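# Seat one blank on the fixture's locating pins

## Task

Place a single blank over both of the fixture's locating pins so that it sits level on the rest pads, while the second blank stays somewhere other than on the fixture.

## Robot and tools

ROBOT. Two six-joint arms stand on a table. left_arm carries a two-finger gripper; right_arm carries a magnet gripper that only attracts steel or iron. Cameras: cam_left_wrist and cam_right_wrist (896x504 each), one per wrist.

FRAMES. The scene frame has its origin at table height halfway between the arms, +z up, +x out over the table, left_arm toward +y. Each arm reports and is commanded in its own base frame. Calibrated bases in the scene frame: left_arm at (+0.044, +0.386, +0.013) m, quat_wxyz (+1.000, 0, 0, -0.013); right_arm at (+0.039, -0.389, +0.013) m, quat_wxyz (+1.000, 0, 0, +0.021); both have +z up. Printed positions may be off by a few centimetres. left_arm's end_effector_position is the spot between the closed pads, fingers along its +z, opening along y. right_arm's is the centre of the magnet face, its z pointing out of the face.

ROW FORMAT (shared by execute_actions and move). One row is 16 numbers, each in [-1, 1], covering both arms even if one stays still: left dx, dy, dz, rx, ry, rz, left gripper position, force_limit, speed; then right dx, dy, dz, rx, ry, rz, magnet. The six pose numbers per arm are an offset, not a pose, measured from that arm's Hand target at the start of the action or move, along that arm's base axes; 1.0 equals 0.6 m or 180 degrees. rx, ry, rz form one rotation vector about the Hand target's position. All zeros re-requests the current Hand target. Repeating an offset moves the arm further. Each step the controller clips what you ask to within 150 mm and 16 degrees of the measured pose, so big jumps arrive over several actions; an arm may settle short, and you send the remaining gap as a new offset.

GRIPPER numbers (absolute, not offsets): position +1 fully open (85 mm), about -0.8 pads touching, -1 closes until blocked. force_limit -1..+1 sets how hard it squeezes; speed -1 (about 20 mm/s) to +1 (about 150 mm/s). Both begin at +1. Faster closes from well open grip much harder (up to about 245 N per pad), so close slowly for a gentle grip. New force_limit or speed only apply after position changes by at least 0.01. MAGNET: 1 on, 0 off (above 0.01 counts as on), about 0.1 s to switch; it keeps its last value. Flat steel covering the metal middle is held with about 120 N; pull drops to half at 1.5 mm gap. Stop just short of touching; a millimetre past contact can overload the arm. Resend the last gripper or magnet values to keep them unchanged; 0 there is a real command.

TOOLS.
execute_actions(actions, cameras): actions is a list of up to 15 rows per action, each row lasting one 1/30 s step; an action is 15 steps, so a short table repeats its final row. Every row counts from the action's starting Hand target. An empty list just reports state and images. cameras picks images: omitted or ["all"] gives all, [] none.
move(target, speed, blend, stop_force, zero, blocking, cameras): straight-line travel to one row or up to 15 rows, every row an offset from the same starting Hand targets. speed in m/s, 0.002 to 0.5 (default 0.25), one value or one per target; turning is capped at twice that in rad/s. blend in m rounds corners in a list. stop_force, 3 to 40 N, ends an arm's path when its wrist sensor feels that much resistance; unreliable while the tool rotates; leave it out when moving away from a contact. zero (default true) re-zeroes the sensor first. blocking=false returns after 0.5 s while the move continues (not allowed with stop_force). Paths stop after 10 s. No obstacle avoidance; keep paths away from each arm's own base.
wait(seconds 0 to 10), stop() to brake a running move, zoom_image(camera, region [x0, y0, x1, y1] in pixels, max 504x504), zero_wrist_force(arm), read_manual(section) for licence text only, finished_scene(scene 1 to 3) to end the scene, which cannot be undone.

RESULTS. Per arm: end_effector_position (m), end_effector_quat_wxyz, velocities (omitted or "within noise" when still), Hand target, joint positions and torques, Wrist force/torque along the tool's own axes plus the peak since last shown. Gripper: object_status 0 moving, 1 blocked while opening, 2 blocked while closing (a grip), 3 reached the request or pads met; position_measured in counts (3 open, 78 about 60 mm, 130 about 40 mm, 180 about 20 mm, 230 pads together). Magnet: magnet_out, magnet_back, part_present (1 when strongly attracting nearby steel). A move adds a "move:" line such as done, off_target, moving, held or fault, and limits such as paced or held. MOTOR HOT appears at 70 °C; 85 °C locks the arm for 30 to 60 s.

AVOID. Dropping a blank, releasing it while moving, striking or pressing hard, squeezing hard on a part still resting on something, and any contact between the two arms (can fail the scene). An outside force near 150 N (plus or minus 25) or contact torque beyond 141 N m on the large joints or 26.3 N m on the wrist joints freezes that arm for 10 s. Nothing may fall off or be left off the table. Approach slowly and stop just above contact.

Each tool is called after "Request:" by a JSON object that holds its "name" and its "arguments", one argument or row to a line.

## Session

Request:
{"name": "execute_actions", "arguments": {
  "actions": []
}}

Scene clock: 0.00 s.
left_arm: end_effector_position=(+0.3139, +0.5306, +0.1246) position_measured=3 object_status=3 end_effector_quat_wxyz=(-0.005, +0.903, -0.400, +0.159) | right_arm: end_effector_position=(+0.5281, -0.0226, +0.2145) magnet_out=0 magnet_back=1 part_present=0 end_effector_quat_wxyz=(+0.714, -0.583, -0.365, -0.130)
Joint positions: left_arm=[0.947 -1.194 1.72 -2.175 -1.881 -1.372] | right_arm=[-0.542 -0.853 1.328 -0.408 -0.922 -2.351]
Joint velocities: within noise
Joint torques (N m): no reading
Motor temperatures (°C): left_arm=[33 24 31 29 42 30] | right_arm=[38 36 33 47 37 45]
Wrist force (N): no reading
Wrist torque (N m): no reading
Wrist force, peak (N): no reading
Hand target: left_arm +0.3139, +0.5306, +0.1246; -0.005, +0.903, -0.400, +0.159 | right_arm +0.5281, -0.0226, +0.2145; +0.714, -0.583, -0.365, -0.130

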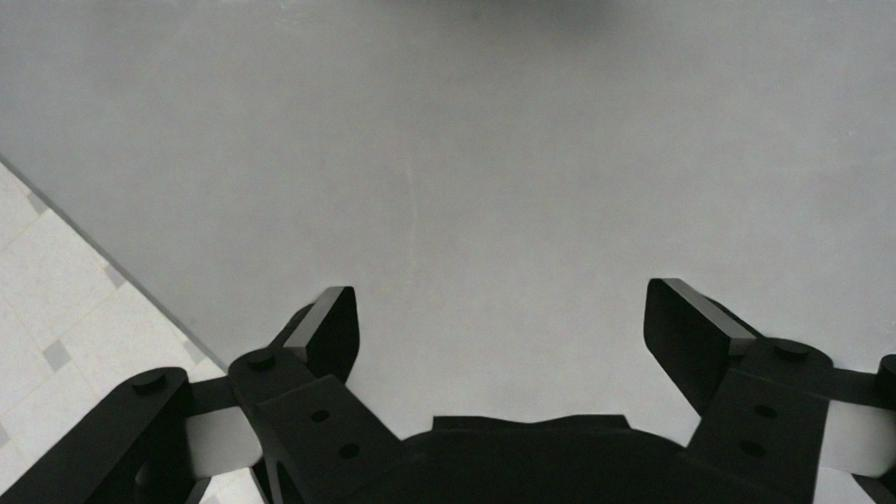

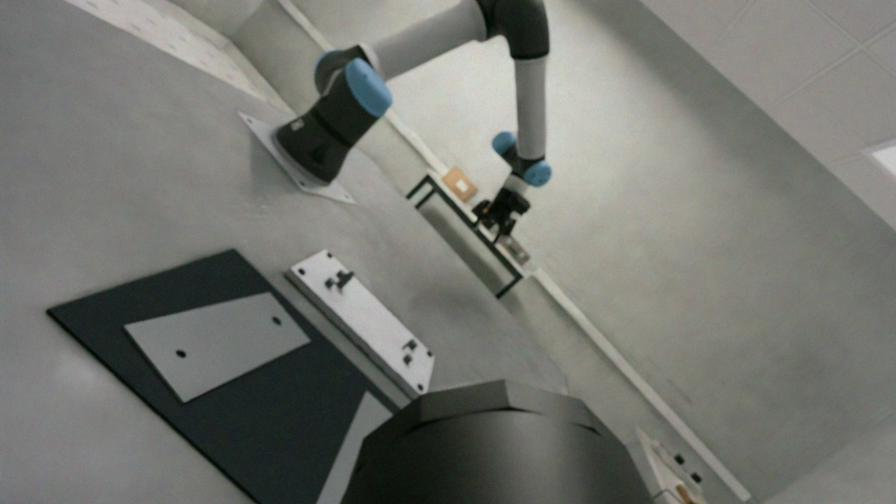

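Request:
{"name": "zoom_image", "arguments": {
  "camera": "cam_right_wrist",
  "region": [20, 220, 460, 504]
}}

Request:
{"name": "zoom_image", "arguments": {
  "camera": "cam_right_wrist",
  "region": [260, 230, 460, 400]
}}

Scaled by 1.145 from the camera's 896x504 image, which has a finer 1280x720 frame.

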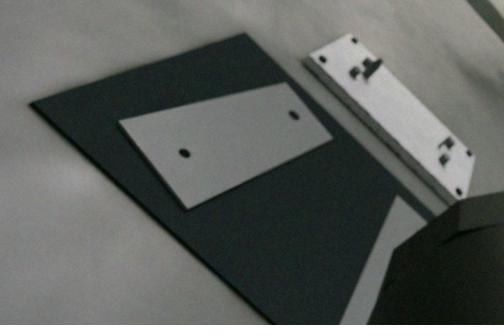

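Scaled by 2.520 from the camera's 896x504 image, which has a finer 1280x720 frame.

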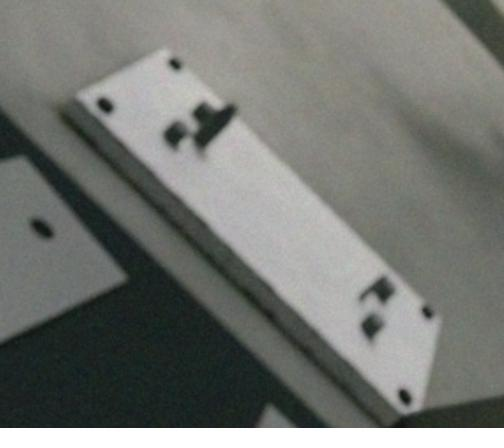

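Request:
{"name": "move", "arguments": {
  "target": [0,0,0,0,0,0,1,1,1,-0.3552,0.5877,0.1925,-0.4281,-0.2962,0.1106,0]
}}

Scene clock: 9.40 s.
left_arm: end_effector_position=(+0.3139, +0.5306, +0.1246) position_measured=3 object_status=3 end_effector_quat_wxyz=(-0.005, +0.903, -0.400, +0.159) | right_arm: end_effector_position=(+0.3150, +0.3300, +0.3300) magnet_out=0 magnet_back=1 part_present=0 end_effector_quat_wxyz=(+0.000, +0.707, +0.707, +0.000)
Joint positions: left_arm=[0.947 -1.194 1.72 -2.175 -1.881 -1.372] | right_arm=[0.512 -1.692 1.836 -1.714 -1.571 -1.059]
Joint torques (N m): left_arm=[3.09 -38.69 -20.1 -2.44 0.49 0.91] | right_arm=[8.25 -10.14 -34.79 -0.87 -1.2 1.81]
Wrist force (N): left_arm=[0.0 0.0 -0.2] | right_arm=[1.6 -0.6 -0.7]
Wrist torque (N m): left_arm=[0.00 -0.01 0.00] | right_arm=[0.06 -0.15 -0.20]
Wrist force, peak (N): left_arm=[0.1 -0.1 -0.4] | right_arm=[2.6 -1.3 -0.9]
Hand target: left_arm +0.3139, +0.5306, +0.1246; -0.005, +0.903, -0.400, +0.159 | right_arm +0.3150, +0.3301, +0.3300; +0.000, +0.707, +0.707, +0.000
Off the commanded pose: left_arm 0.000 m, 0 deg | right_arm 0.000 m, 0 deg.
move: done

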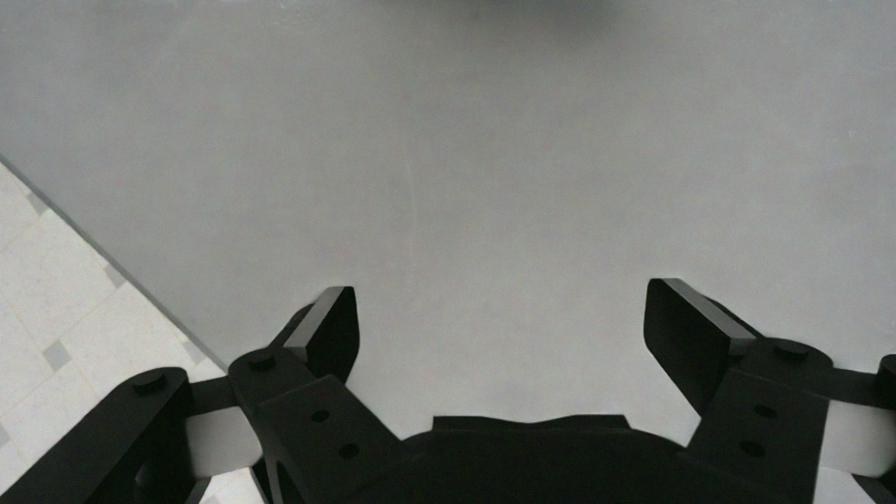

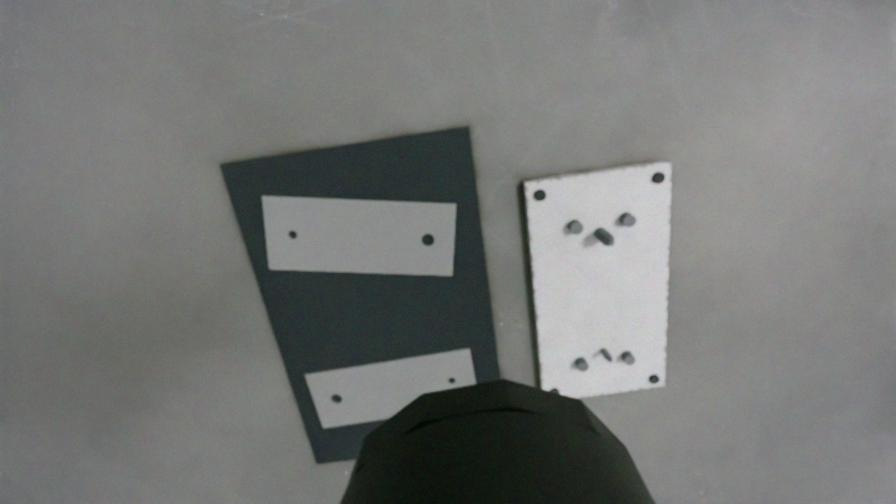

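Request:
{"name": "zoom_image", "arguments": {
  "camera": "cam_right_wrist",
  "region": [500, 140, 700, 410]
}}

Request:
{"name": "zoom_image", "arguments": {
  "camera": "cam_right_wrist",
  "region": [240, 180, 480, 290]
}}

Request:
{"name": "zoom_image", "arguments": {
  "camera": "cam_right_wrist",
  "region": [280, 330, 500, 450]
}}

Scaled by 1.867 from the camera's 896x504 image, which has a finer 1280x720 frame.

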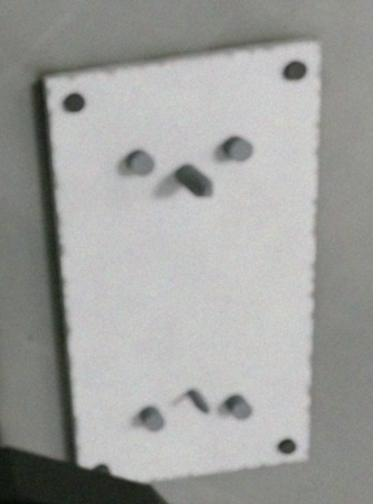

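Scaled by 2.100 from the camera's 896x504 image, which has a finer 1280x720 frame.

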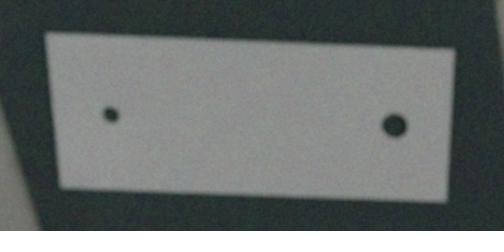

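Scaled by 2.291 from the camera's 896x504 image, which has a finer 1280x720 frame.

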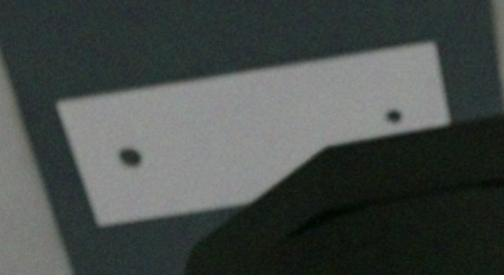

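Request:
{"name": "move", "arguments": {
  "target": [0,0,0,0,0,0,1,1,1,0,0.16667,0,0,0,0,0],
  "cameras": ["cam_right_wrist"]
}}

Request:
{"name": "zoom_image", "arguments": {
  "camera": "cam_right_wrist",
  "region": [380, 140, 580, 410]
}}

Request:
{"name": "zoom_image", "arguments": {
  "camera": "cam_right_wrist",
  "region": [130, 170, 370, 290]
}}

Request:
{"name": "zoom_image", "arguments": {
  "camera": "cam_right_wrist",
  "region": [180, 330, 400, 460]
}}

Scene clock: 12.37 s.
left_arm: end_effector_position=(+0.3139, +0.5306, +0.1246) position_measured=3 object_status=3 end_effector_quat_wxyz=(-0.005, +0.903, -0.400, +0.159) | right_arm: end_effector_position=(+0.3150, +0.4300, +0.3300) magnet_out=0 magnet_back=1 part_present=0 end_effector_quat_wxyz=(+0.000, +0.707, +0.707, +0.000)
Joint positions: left_arm=[0.947 -1.194 1.72 -2.175 -1.881 -1.372] | right_arm=[0.686 -1.503 1.653 -1.72 -1.571 -0.885]
Joint torques (N m): left_arm=[5.63 -36.86 -18.67 -2.12 0.56 1.4] | right_arm=[7.64 -17.05 -34.18 -0.95 -1.33 1.53]
Wrist force (N): left_arm=[-0.1 0.0 -0.3] | right_arm=[1.7 -0.8 -0.5]
Wrist torque (N m): left_arm=[0.01 0.02 0.00] | right_arm=[0.06 -0.21 -0.15]
Wrist force, peak (N): left_arm=[0.1 0.0 -0.5] | right_arm=[2.7 -1.3 -0.7]
Hand target: left_arm +0.3139, +0.5306, +0.1246; -0.005, +0.903, -0.400, +0.159 | right_arm +0.3150, +0.4301, +0.3300; +0.000, +0.707, +0.707, +0.000
Off the commanded pose: left_arm 0.000 m, 0 deg | right_arm 0.000 m, 0 deg.
move: done
Images, in order: cam_right_wrist.

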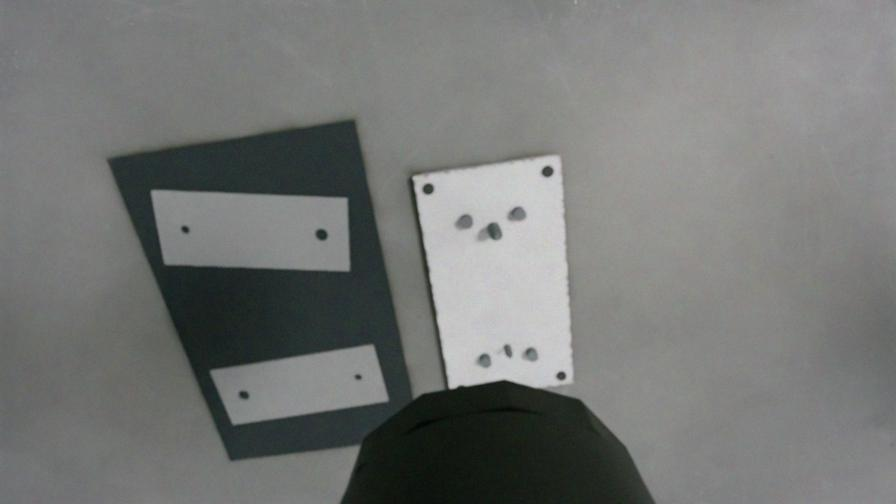

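Scaled by 1.867 from the camera's 896x504 image, which has a finer 1280x720 frame.

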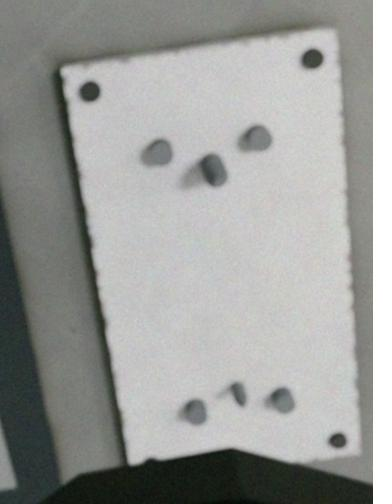

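Scaled by 2.100 from the camera's 896x504 image, which has a finer 1280x720 frame.

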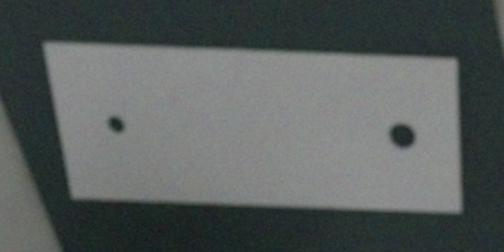

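Scaled by 2.291 from the camera's 896x504 image, which has a finer 1280x720 frame.

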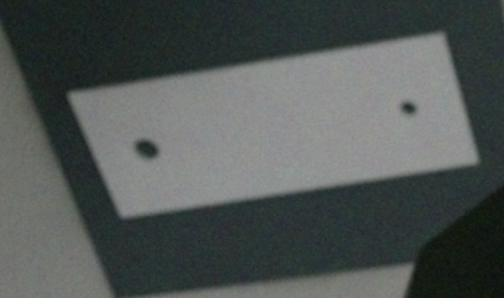

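Request:
{"name": "move", "arguments": {
  "target": [0,0,0,0,0,0,1,1,1,0,0,-0.25,0,0,0,0],
  "cameras": ["cam_right_wrist"]
}}

Request:
{"name": "zoom_image", "arguments": {
  "camera": "cam_right_wrist",
  "region": [380, 140, 660, 420]
}}

Request:
{"name": "zoom_image", "arguments": {
  "camera": "cam_right_wrist",
  "region": [0, 200, 300, 400]
}}

Scene clock: 14.27 s.
left_arm: end_effector_position=(+0.3139, +0.5306, +0.1246) position_measured=3 object_status=3 end_effector_quat_wxyz=(-0.005, +0.903, -0.400, +0.159) | right_arm: end_effector_position=(+0.3150, +0.4301, +0.1801) magnet_out=0 magnet_back=1 part_present=0 end_effector_quat_wxyz=(+0.000, +0.707, +0.707, +0.000)
Joint positions: left_arm=[0.947 -1.194 1.72 -2.175 -1.881 -1.372] | right_arm=[0.686 -1.381 1.921 -2.11 -1.571 -0.885]
Joint torques (N m): left_arm=[6.25 -35.03 -16.69 -1.85 0.78 1.36] | right_arm=[8.33 -20.29 -11.15 -4.61 1.37 1.67]
Wrist force (N): left_arm=[0.0 0.1 -0.2] | right_arm=[1.5 -0.9 -0.3]
Wrist torque (N m): left_arm=[0.02 0.00 0.00] | right_arm=[0.07 -0.20 -0.18]
Wrist force, peak (N): left_arm=[0.4 0.1 -0.2] | right_arm=[1.7 -0.9 -2.1]
Hand target: left_arm +0.3139, +0.5306, +0.1246; -0.005, +0.903, -0.400, +0.159 | right_arm +0.3150, +0.4301, +0.1800; +0.000, +0.707, +0.707, +0.000
Off the commanded pose: left_arm 0.000 m, 0 deg | right_arm 0.000 m, 0 deg.
move: done
Images, in order: cam_right_wrist.

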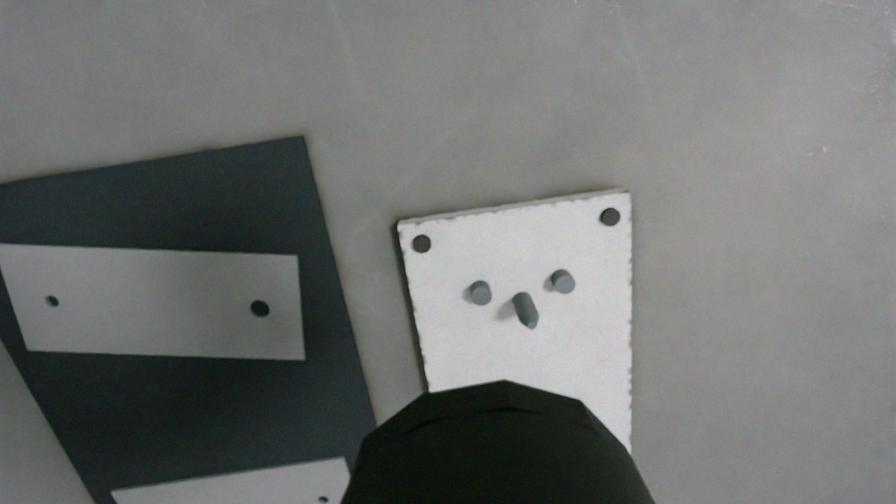

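Scaled by 1.800 from the camera's 896x504 image, which has a finer 1280x720 frame.

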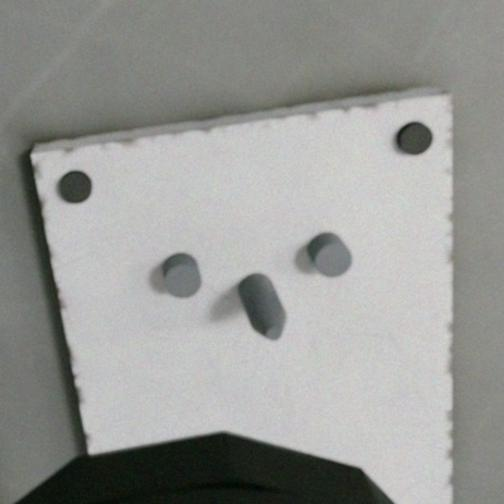

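Scaled by 1.680 from the camera's 896x504 image, which has a finer 1280x720 frame.

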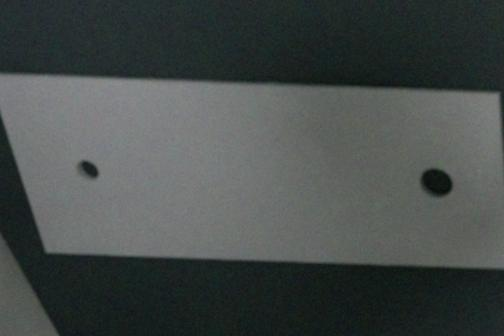

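Request:
{"name": "move", "arguments": {
  "target": [0,0,0,0,0,0,1,1,1,0.0867,0.0783,-0.1,0,0,0,0],
  "cameras": ["cam_right_wrist"]
}}

Request:
{"name": "zoom_image", "arguments": {
  "camera": "cam_right_wrist",
  "region": [300, 130, 600, 400]
}}

Scene clock: 17.17 s.
left_arm: end_effector_position=(+0.3139, +0.5306, +0.1246) position_measured=3 object_status=3 end_effector_quat_wxyz=(-0.005, +0.903, -0.400, +0.159) | right_arm: end_effector_position=(+0.3670, +0.4770, +0.1201) magnet_out=0 magnet_back=1 part_present=0 end_effector_quat_wxyz=(+0.000, +0.707, +0.707, +0.000)
Joint positions: left_arm=[0.947 -1.194 1.72 -2.175 -1.881 -1.372] | right_arm=[0.692 -1.155 1.791 -2.207 -1.571 -0.879]
Joint torques (N m): left_arm=[8.81 -35.04 -17.45 -1.56 0.36 1.52] | right_arm=[7 -28.29 -30.27 -4.84 -1.07 1.78]
Wrist force (N): left_arm=[0.0 0.1 -0.3] | right_arm=[1.7 -1.0 -0.5]
Wrist torque (N m): left_arm=[0.01 0.00 0.00] | right_arm=[0.06 -0.23 -0.19]
Wrist force, peak (N): left_arm=[0.1 0.3 -0.5] | right_arm=[2.5 -0.4 0.6]
Hand target: left_arm +0.3139, +0.5306, +0.1246; -0.005, +0.903, -0.400, +0.159 | right_arm +0.3670, +0.4771, +0.1200; +0.000, +0.707, +0.707, +0.000
Off the commanded pose: left_arm 0.000 m, 0 deg | right_arm 0.000 m, 0 deg.
move: done
Images, in order: cam_right_wrist.

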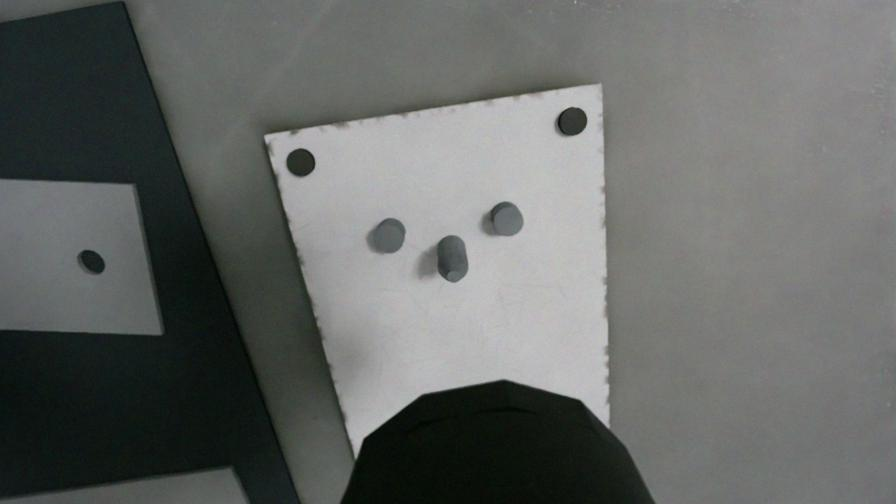

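Scaled by 1.680 from the camera's 896x504 image, which has a finer 1280x720 frame.

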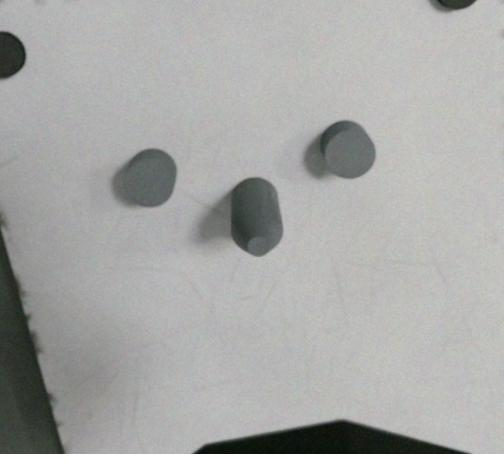

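Request:
{"name": "move", "arguments": {
  "target": [0,0,0,0,0,0,1,1,1,0.195,0.0427,0,0,0,0,0],
  "cameras": ["cam_right_wrist"]
}}

Request:
{"name": "zoom_image", "arguments": {
  "camera": "cam_right_wrist",
  "region": [300, 130, 600, 400]
}}

Scene clock: 18.77 s.
left_arm: end_effector_position=(+0.3139, +0.5306, +0.1246) position_measured=3 object_status=3 end_effector_quat_wxyz=(-0.005, +0.903, -0.400, +0.159) | right_arm: end_effector_position=(+0.4840, +0.5026, +0.1200) magnet_out=0 magnet_back=1 part_present=0 end_effector_quat_wxyz=(+0.000, +0.707, +0.707, +0.000)
Joint positions: left_arm=[0.947 -1.194 1.72 -2.175 -1.881 -1.372] | right_arm=[0.612 -0.96 1.474 -2.084 -1.571 -0.959]
Joint torques (N m): left_arm=[10.22 -35.15 -17.55 -1.43 0.58 1.4] | right_arm=[-7.98 -36.71 -32.19 -1.07 -1.36 -2.26]
Wrist force (N): left_arm=[0.0 0.0 0.0] | right_arm=[1.5 -0.3 -0.4]
Wrist torque (N m): left_arm=[0.00 0.00 0.00] | right_arm=[0.13 -0.22 -0.23]
Wrist force, peak (N): left_arm=[0.1 0.1 -0.4] | right_arm=[1.5 -2.6 -0.3]
Hand target: left_arm +0.3139, +0.5306, +0.1246; -0.005, +0.903, -0.400, +0.159 | right_arm +0.4840, +0.5027, +0.1200; +0.000, +0.707, +0.707, +0.000
Off the commanded pose: left_arm 0.000 m, 0 deg | right_arm 0.000 m, 0 deg.
move: done
Images, in order: cam_right_wrist.

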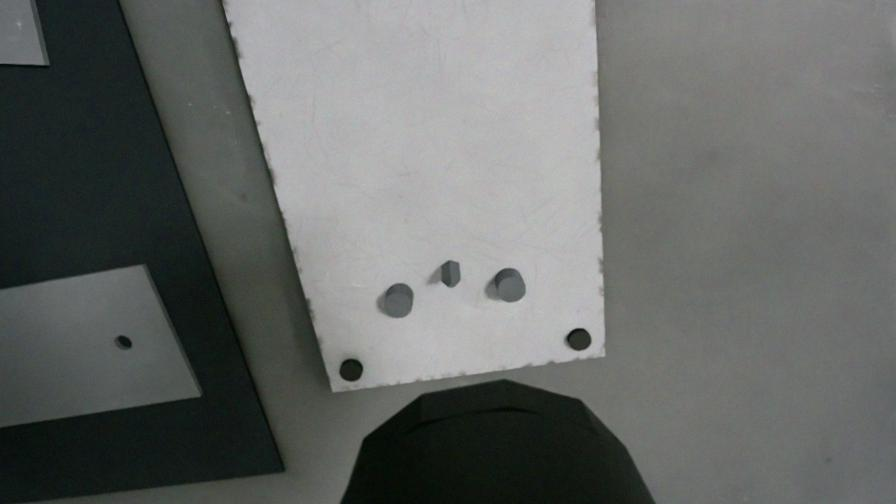

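Scaled by 1.680 from the camera's 896x504 image, which has a finer 1280x720 frame.

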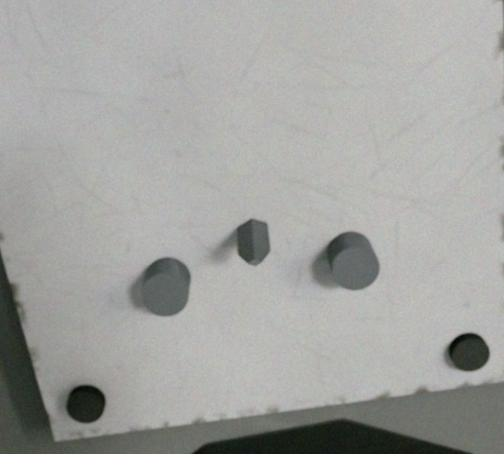

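Request:
{"name": "zoom_image", "arguments": {
  "camera": "cam_right_wrist",
  "region": [420, 240, 490, 310]
}}

Request:
{"name": "zoom_image", "arguments": {
  "camera": "cam_right_wrist",
  "region": [0, 250, 210, 440]
}}

Scaled by 7.200 from the camera's 896x504 image, which has a finer 1280x720 frame.

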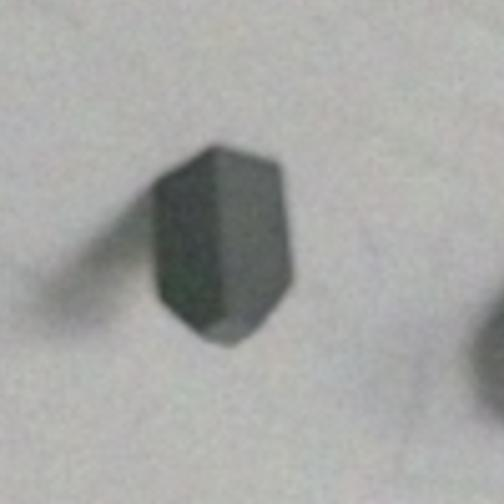

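Scaled by 2.400 from the camera's 896x504 image, which has a finer 1280x720 frame.

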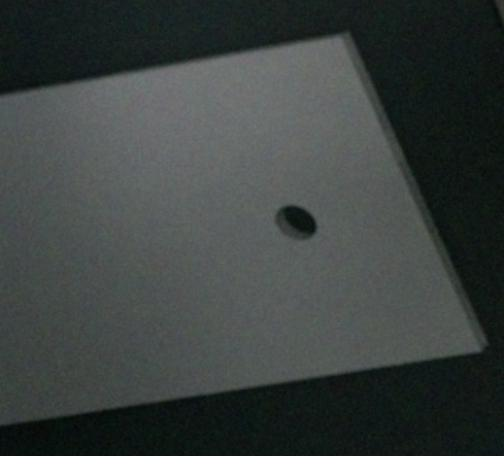

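Request:
{"name": "move", "arguments": {
  "target": [0,0,0,0,0,0,1,1,1,-0.162,-0.4138,0,0,0,-0.4952,0],
  "cameras": ["cam_right_wrist"],
  "speed": 0.35
}}

Request:
{"name": "zoom_image", "arguments": {
  "camera": "cam_right_wrist",
  "region": [300, 0, 660, 200]
}}

Request:
{"name": "zoom_image", "arguments": {
  "camera": "cam_right_wrist",
  "region": [300, 200, 660, 400]
}}

Scene clock: 26.60 s.
left_arm: end_effector_position=(+0.3139, +0.5306, +0.1246) position_measured=3 object_status=3 end_effector_quat_wxyz=(-0.005, +0.903, -0.400, +0.159) | right_arm: end_effector_position=(+0.3869, +0.2545, +0.1200) magnet_out=0 magnet_back=1 part_present=0 end_effector_quat_wxyz=(+0.000, +1.000, +0.008, +0.000)
Joint positions: left_arm=[0.947 -1.194 1.72 -2.175 -1.881 -1.372] | right_arm=[0.29 -1.44 2.185 -2.315 -1.571 0.274]
Joint torques (N m): left_arm=[11.97 -32.98 -18.39 -1.59 0.67 1.47] | right_arm=[-7.57 -30.6 -9.55 -4.87 -1.46 1.85]
Wrist force (N): left_arm=[0.2 0.2 -0.3] | right_arm=[1.6 -0.8 -0.9]
Wrist torque (N m): left_arm=[0.03 -0.03 0.00] | right_arm=[0.06 -0.22 -0.21]
Wrist force, peak (N): left_arm=[0.0 0.1 -0.5] | right_arm=[2.2 -0.5 -0.6]
Hand target: left_arm +0.3139, +0.5306, +0.1246; -0.005, +0.903, -0.400, +0.159 | right_arm +0.3868, +0.2544, +0.1200; +0.000, +1.000, +0.008, +0.000
Off the commanded pose: left_arm 0.000 m, 0 deg | right_arm 0.000 m, 0 deg.
move: done
Images, in order: cam_right_wrist.

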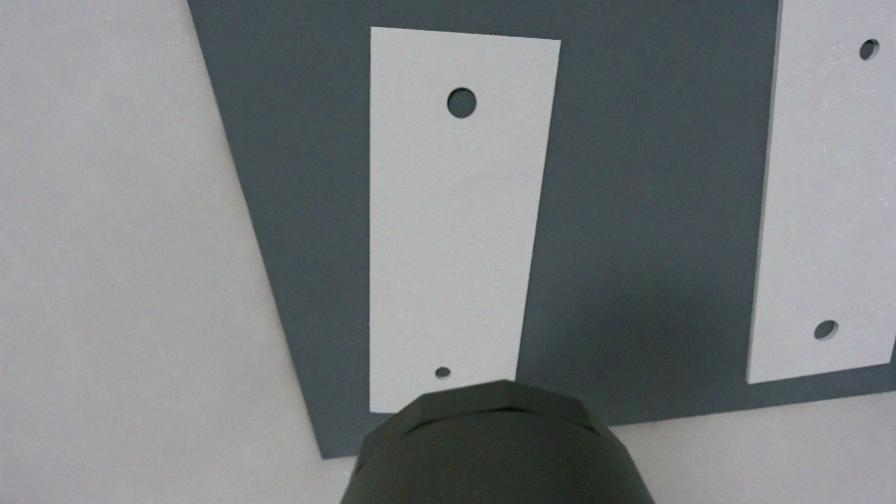

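Scaled by 1.400 from the camera's 896x504 image, which has a finer 1280x720 frame.

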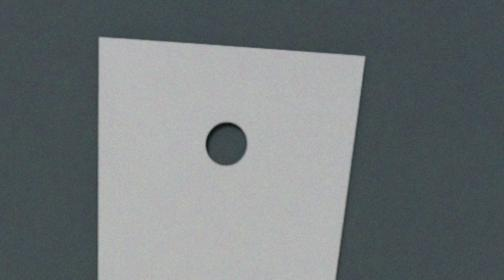

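Scaled by 1.400 from the camera's 896x504 image, which has a finer 1280x720 frame.

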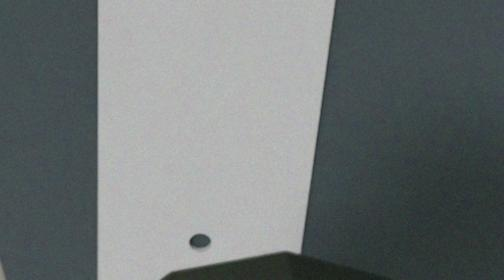

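Request:
{"name": "move", "arguments": {
  "target": [0,0,0,0,0,0,1,1,1,0,-0.007,-0.18,0,0,0,0],
  "cameras": ["cam_right_wrist"],
  "speed": 0.2
}}

Scene clock: 28.60 s.
left_arm: end_effector_position=(+0.3139, +0.5306, +0.1246) position_measured=3 object_status=3 end_effector_quat_wxyz=(-0.005, +0.903, -0.400, +0.159) | right_arm: end_effector_position=(+0.3868, +0.2501, +0.0120) magnet_out=0 magnet_back=1 part_present=0 end_effector_quat_wxyz=(+0.000, +1.000, +0.008, +0.000) end_effector_velocity=(+0.001, +0.000, +0.000) end_effector_angular_velocity=(+0.002, -0.003, -0.001)
Joint positions: left_arm=[0.947 -1.194 1.72 -2.175 -1.881 -1.372] | right_arm=[0.28 -1.19 2.274 -2.655 -1.571 0.265]
Joint velocities: left_arm=[within noise] | right_arm=[0 0.001 0 -0.005 0.001 0.001]
Joint torques (N m): left_arm=[12.44 -33.74 -17.62 -1.41 0.3 1.5] | right_arm=[-0.34 -19.68 -15.12 -4.86 1.25 -0.71]
Wrist force (N): left_arm=[0.1 0.1 -0.2] | right_arm=[1.5 -0.9 -0.9]
Wrist torque (N m): left_arm=[0.02 -0.02 0.00] | right_arm=[0.06 -0.20 -0.23]
Wrist force, peak (N): left_arm=[-0.1 0.1 -0.4] | right_arm=[1.7 -0.9 -2.4]
Hand target: left_arm +0.3139, +0.5306, +0.1246; -0.005, +0.903, -0.400, +0.159 | right_arm +0.3868, +0.2502, +0.0120; +0.000, +1.000, +0.008, +0.000
Off the commanded pose: left_arm 0.000 m, 0 deg | right_arm 0.000 m, 0 deg.
move: done
Images, in order: cam_right_wrist.

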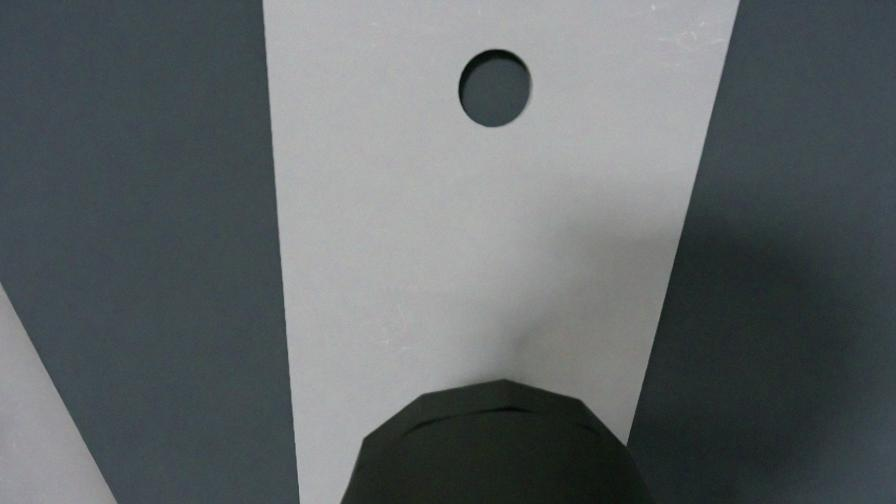

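Request:
{"name": "move", "arguments": {
  "target": [0,0,0,0,0,0,1,1,1,0,0,-0.04,0,0,0,0],
  "cameras": ["cam_right_wrist"],
  "speed": 0.008,
  "stop_force": 4
}}

Scene clock: 32.37 s.
left_arm: end_effector_position=(+0.3139, +0.5306, +0.1246) position_measured=3 object_status=3 end_effector_quat_wxyz=(-0.005, +0.903, -0.400, +0.159) | right_arm: end_effector_position=(+0.3868, +0.2502, -0.0082) magnet_out=0 magnet_back=1 part_present=0 end_effector_quat_wxyz=(+0.000, +1.000, +0.008, +0.000)
Joint positions: left_arm=[0.947 -1.194 1.72 -2.175 -1.881 -1.372] | right_arm=[0.28 -1.133 2.28 -2.717 -1.571 0.265]
Joint torques (N m): left_arm=[11.88 -32.86 -18.61 -1.21 0.48 1.47] | right_arm=[6.69 -35.77 -17.32 -1.72 1.18 0.96]
Wrist force (N): left_arm=[0.1 0.1 -0.2] | right_arm=[1.7 -1.1 -1.9]
Wrist torque (N m): left_arm=[0.01 -0.02 0.00] | right_arm=[0.04 -0.17 -0.23]
Wrist force, peak (N): left_arm=[0.3 0.3 -0.3] | right_arm=[-3.7 1.3 -25.1]
Hand target: left_arm +0.3139, +0.5306, +0.1246; -0.005, +0.903, -0.400, +0.159 | right_arm +0.3868, +0.2502, -0.0081; +0.000, +1.000, +0.008, +0.000 (not the last commanded pose)
Off the commanded pose: left_arm 0.000 m, 0 deg | right_arm 0.004 m, 0 deg.
move: contact (right_arm)
Images, in order: cam_right_wrist.

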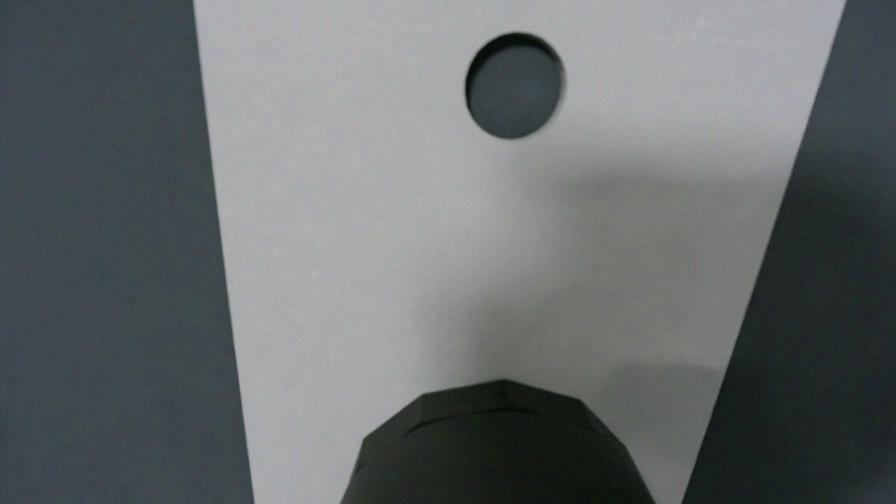

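Request:
{"name": "zoom_image", "arguments": {
  "camera": "cam_right_wrist",
  "region": [430, 10, 610, 160]
}}

Request:
{"name": "execute_actions", "arguments": {
  "actions": [
    [[0,0,0,0,0,0,1,1,1,0,0,0,0,0,0,1]]
  ],
  "cameras": ["cam_right_wrist"]
}}

Request:
{"name": "zoom_image", "arguments": {
  "camera": "cam_right_wrist",
  "region": [430, 10, 610, 160]
}}

Scaled by 2.800 from the camera's 896x504 image, which has a finer 1280x720 frame.

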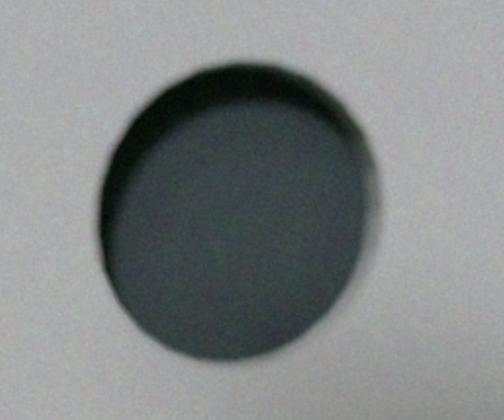

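Scene clock: 33.20 s.
left_arm: end_effector_position=(+0.3139, +0.5306, +0.1246) position_measured=3 object_status=3 end_effector_quat_wxyz=(-0.005, +0.903, -0.400, +0.159) | right_arm: end_effector_position=(+0.3868, +0.2502, -0.0081) magnet_out=1 magnet_back=0 part_present=1 end_effector_quat_wxyz=(+0.000, +1.000, +0.008, +0.000)
Joint positions: left_arm=[0.947 -1.194 1.72 -2.175 -1.881 -1.372] | right_arm=[0.28 -1.133 2.28 -2.717 -1.571 0.265]
Joint torques (N m): left_arm=[13.39 -32.41 -17.01 -1.44 0.32 1.72] | right_arm=[5.54 -36.4 -20.56 -3.06 1.24 1.38]
Wrist force (N): left_arm=[0.0 0.1 -0.3] | right_arm=[1.5 -0.8 1.5]
Wrist torque (N m): left_arm=[0.02 -0.01 0.00] | right_arm=[0.07 -0.20 -0.23]
Wrist force, peak (N): left_arm=[0.0 0.1 -0.4] | right_arm=[1.5 -0.9 2.4]
Hand target: left_arm +0.3139, +0.5306, +0.1246; -0.005, +0.903, -0.400, +0.159 | right_arm +0.3868, +0.2502, -0.0081; +0.000, +1.000, +0.008, +0.000
Off the commanded pose: left_arm 0.000 m, 0 deg | right_arm 0.000 m, 0 deg.
Images, in order: cam_right_wrist.

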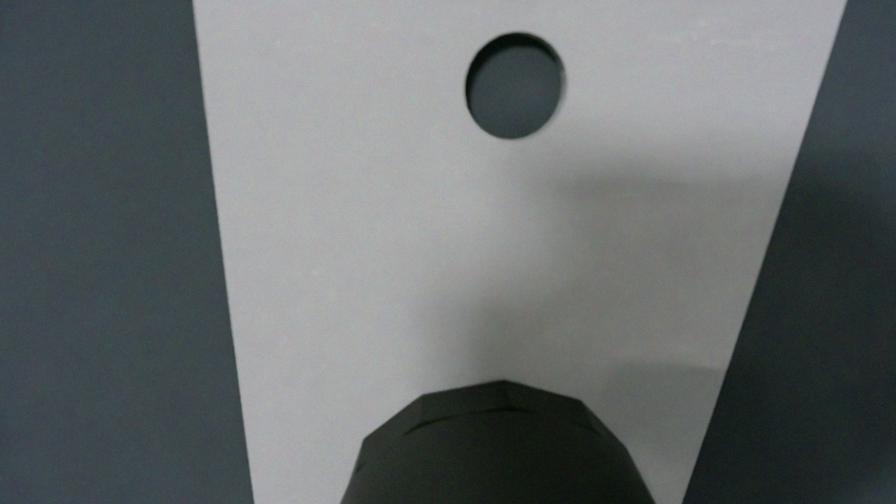

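Scaled by 2.800 from the camera's 896x504 image, which has a finer 1280x720 frame.

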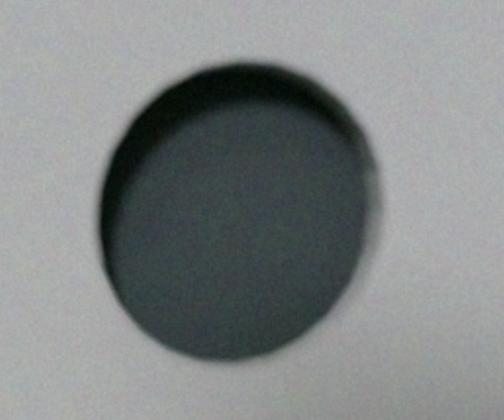

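Request:
{"name": "move", "arguments": {
  "target": [
    [0,0,0,0,0,0,1,1,1,0,0,0.05,0,0,0,1],
    [0,0,0,0,0,0,1,1,1,0.0713,0.3975,0.1467,0,0,0.5594,1]
  ],
  "cameras": ["cam_right_wrist"],
  "speed": [0.06, 0.25]
}}

Request:
{"name": "zoom_image", "arguments": {
  "camera": "cam_right_wrist",
  "region": [430, 10, 610, 160]
}}

Scene clock: 39.10 s.
left_arm: end_effector_position=(+0.3139, +0.5306, +0.1246) position_measured=3 object_status=3 end_effector_quat_wxyz=(-0.005, +0.903, -0.400, +0.159) | right_arm: end_effector_position=(+0.4296, +0.4886, +0.0799) magnet_out=1 magnet_back=0 part_present=1 end_effector_quat_wxyz=(+0.000, +0.632, +0.775, +0.000)
Joint positions: left_arm=[0.947 -1.194 1.72 -2.175 -1.881 -1.372] | right_arm=[0.643 -1.002 1.668 -2.237 -1.571 -1.129]
Joint torques (N m): left_arm=[11.91 -32.89 -18.97 -1.5 0.61 1.55] | right_arm=[8.36 -36.04 -30.5 -1.34 1.46 -1.95]
Wrist force (N): left_arm=[0.1 0.2 -0.2] | right_arm=[1.4 -0.9 1.9]
Wrist torque (N m): left_arm=[0.03 -0.03 0.00] | right_arm=[0.07 -0.19 -0.22]
Wrist force, peak (N): left_arm=[0.1 0.4 -0.3] | right_arm=[2.2 -1.2 2.1]
Hand target: left_arm +0.3139, +0.5306, +0.1246; -0.005, +0.903, -0.400, +0.159 | right_arm +0.4296, +0.4887, +0.0799; +0.000, +0.632, +0.775, +0.000
Off the commanded pose: left_arm 0.000 m, 0 deg | right_arm 0.000 m, 0 deg.
move: done
Images, in order: cam_right_wrist.

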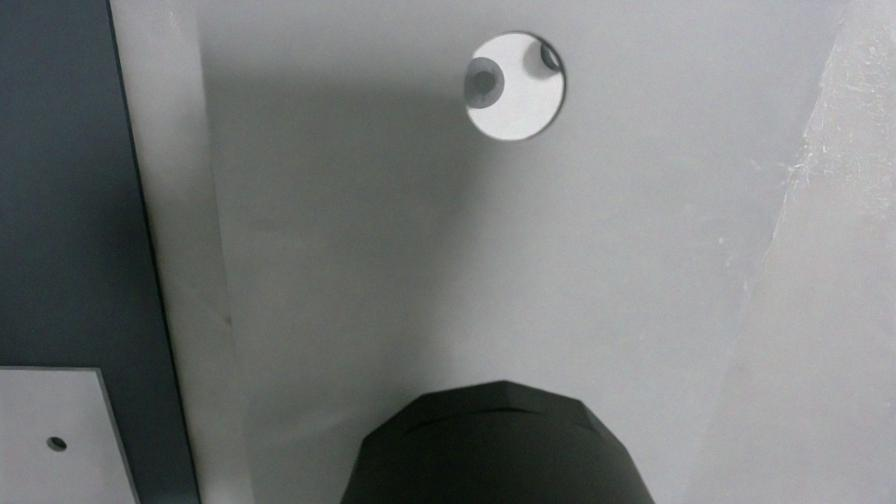

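Scaled by 2.800 from the camera's 896x504 image, which has a finer 1280x720 frame.

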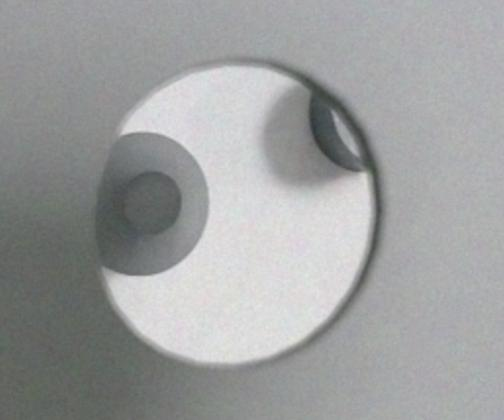

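Request:
{"name": "move", "arguments": {
  "target": [0,0,0,0,0,0,1,1,1,-0.0025,0.0012,-0.0667,0,0,0,1],
  "cameras": ["cam_right_wrist"],
  "speed": 0.05,
  "stop_force": 6
}}

Request:
{"name": "zoom_image", "arguments": {
  "camera": "cam_right_wrist",
  "region": [430, 10, 610, 160]
}}

Scene clock: 41.43 s.
left_arm: end_effector_position=(+0.3139, +0.5306, +0.1246) position_measured=3 object_status=3 end_effector_quat_wxyz=(-0.005, +0.903, -0.400, +0.159) | right_arm: end_effector_position=(+0.4281, +0.4894, +0.0399) magnet_out=1 magnet_back=0 part_present=1 end_effector_quat_wxyz=(+0.000, +0.632, +0.775, +0.000)
Joint positions: left_arm=[0.947 -1.194 1.72 -2.175 -1.881 -1.372] | right_arm=[0.646 -0.941 1.693 -2.322 -1.571 -1.127]
Joint torques (N m): left_arm=[12.47 -32.89 -18.01 -1.42 0.26 1.38] | right_arm=[8.38 -37.14 -12.32 -4.9 1.27 1.65]
Wrist force (N): left_arm=[0.0 0.1 -0.1] | right_arm=[1.7 -0.8 2.0]
Wrist torque (N m): left_arm=[0.01 -0.01 0.00] | right_arm=[0.10 -0.26 -0.21]
Wrist force, peak (N): left_arm=[-0.1 0.2 -0.4] | right_arm=[1.7 -0.9 2.4]
Hand target: left_arm +0.3139, +0.5306, +0.1246; -0.005, +0.903, -0.400, +0.159 | right_arm +0.4281, +0.4894, +0.0399; +0.000, +0.632, +0.775, +0.000
Off the commanded pose: left_arm 0.000 m, 0 deg | right_arm 0.000 m, 0 deg.
move: done
Images, in order: cam_right_wrist.

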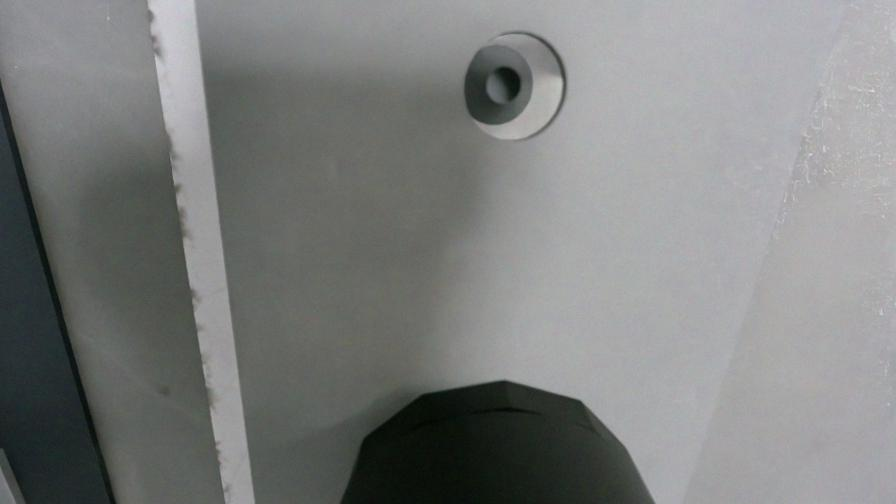

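Scaled by 2.800 from the camera's 896x504 image, which has a finer 1280x720 frame.

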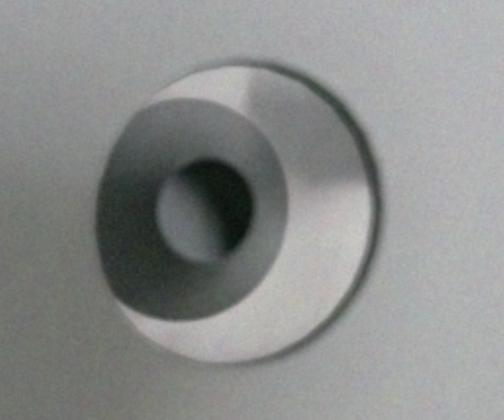

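Request:
{"name": "move", "arguments": {
  "target": [0,0,0,0,0,0,1,1,1,0,0,-0.0133,0,0,0,1],
  "cameras": ["cam_right_wrist"],
  "speed": 0.02,
  "stop_force": 5
}}

Request:
{"name": "zoom_image", "arguments": {
  "camera": "cam_right_wrist",
  "region": [430, 10, 610, 160]
}}

Scene clock: 43.33 s.
left_arm: end_effector_position=(+0.3139, +0.5306, +0.1246) position_measured=3 object_status=3 end_effector_quat_wxyz=(-0.005, +0.903, -0.400, +0.159) | right_arm: end_effector_position=(+0.4281, +0.4894, +0.0319) magnet_out=1 magnet_back=0 part_present=1 end_effector_quat_wxyz=(+0.000, +0.632, +0.775, +0.000)
Joint positions: left_arm=[0.947 -1.194 1.72 -2.175 -1.881 -1.372] | right_arm=[0.646 -0.928 1.696 -2.339 -1.571 -1.127]
Joint torques (N m): left_arm=[12.51 -33.59 -18.02 -1.64 0.21 1.46] | right_arm=[8.21 -37.23 -12.55 -4.86 1.32 1.52]
Wrist force (N): left_arm=[0.2 0.0 -0.2] | right_arm=[1.7 -0.9 2.0]
Wrist torque (N m): left_arm=[0.00 -0.03 0.00] | right_arm=[0.09 -0.24 -0.21]
Wrist force, peak (N): left_arm=[0.1 0.0 -0.4] | right_arm=[1.9 -0.9 2.2]
Hand target: left_arm +0.3139, +0.5306, +0.1246; -0.005, +0.903, -0.400, +0.159 | right_arm +0.4281, +0.4894, +0.0319; +0.000, +0.632, +0.775, +0.000
Off the commanded pose: left_arm 0.000 m, 0 deg | right_arm 0.000 m, 0 deg.
move: done
Images, in order: cam_right_wrist.

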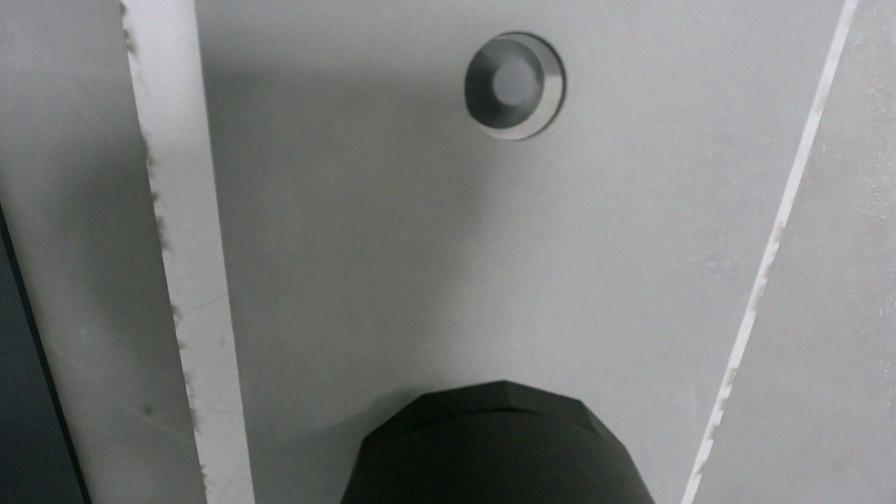

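Scaled by 2.800 from the camera's 896x504 image, which has a finer 1280x720 frame.

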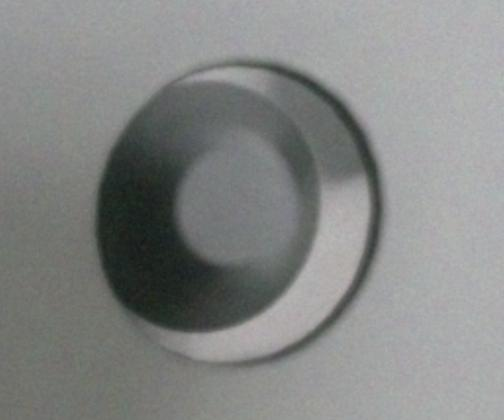

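Request:
{"name": "move", "arguments": {
  "target": [0,0,0,0,0,0,1,1,1,-0.00023,-0.00057,-0.0067,0,0,0,1],
  "cameras": ["cam_right_wrist"],
  "speed": 0.01,
  "stop_force": 5
}}

Request:
{"name": "zoom_image", "arguments": {
  "camera": "cam_right_wrist",
  "region": [450, 20, 580, 150]
}}

Scene clock: 45.30 s.
left_arm: end_effector_position=(+0.3139, +0.5306, +0.1246) position_measured=3 object_status=3 end_effector_quat_wxyz=(-0.005, +0.903, -0.400, +0.159) | right_arm: end_effector_position=(+0.4280, +0.4891, +0.0279) magnet_out=1 magnet_back=0 part_present=1 end_effector_quat_wxyz=(+0.000, +0.632, +0.775, +0.000)
Joint positions: left_arm=[0.947 -1.194 1.72 -2.175 -1.881 -1.372] | right_arm=[0.645 -0.922 1.699 -2.348 -1.571 -1.127]
Joint torques (N m): left_arm=[11.88 -33.03 -18.74 -1.27 0.55 1.28] | right_arm=[-8.47 -37.58 -11.83 -4.71 1.37 -2.02]
Wrist force (N): left_arm=[-0.1 0.0 -0.1] | right_arm=[1.6 -1.0 2.3]
Wrist torque (N m): left_arm=[0.00 0.01 0.00] | right_arm=[0.09 -0.23 -0.21]
Wrist force, peak (N): left_arm=[-0.1 0.2 -0.4] | right_arm=[1.9 -1.1 2.3]
Hand target: left_arm +0.3139, +0.5306, +0.1246; -0.005, +0.903, -0.400, +0.159 | right_arm +0.4280, +0.4891, +0.0279; +0.000, +0.632, +0.775, +0.000
Off the commanded pose: left_arm 0.000 m, 0 deg | right_arm 0.000 m, 0 deg.
move: done
Images, in order: cam_right_wrist.

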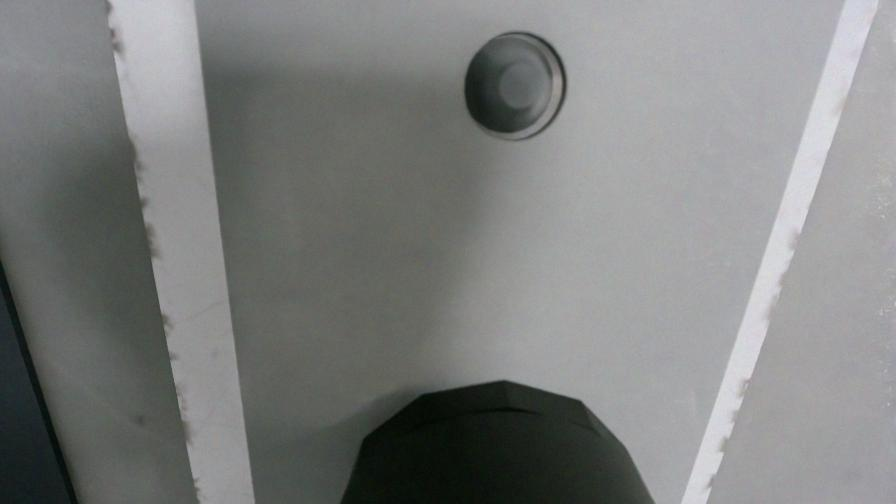

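Scaled by 3.877 from the camera's 896x504 image, which has a finer 1280x720 frame.

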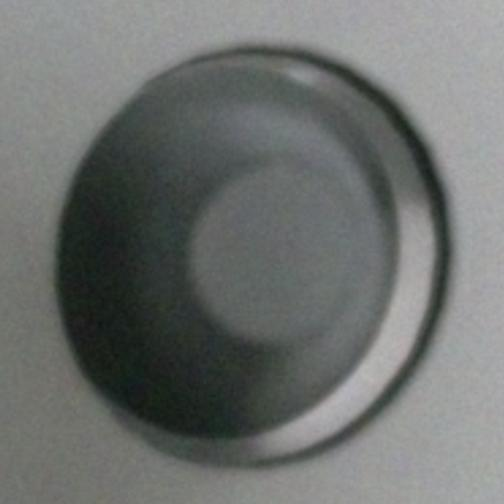

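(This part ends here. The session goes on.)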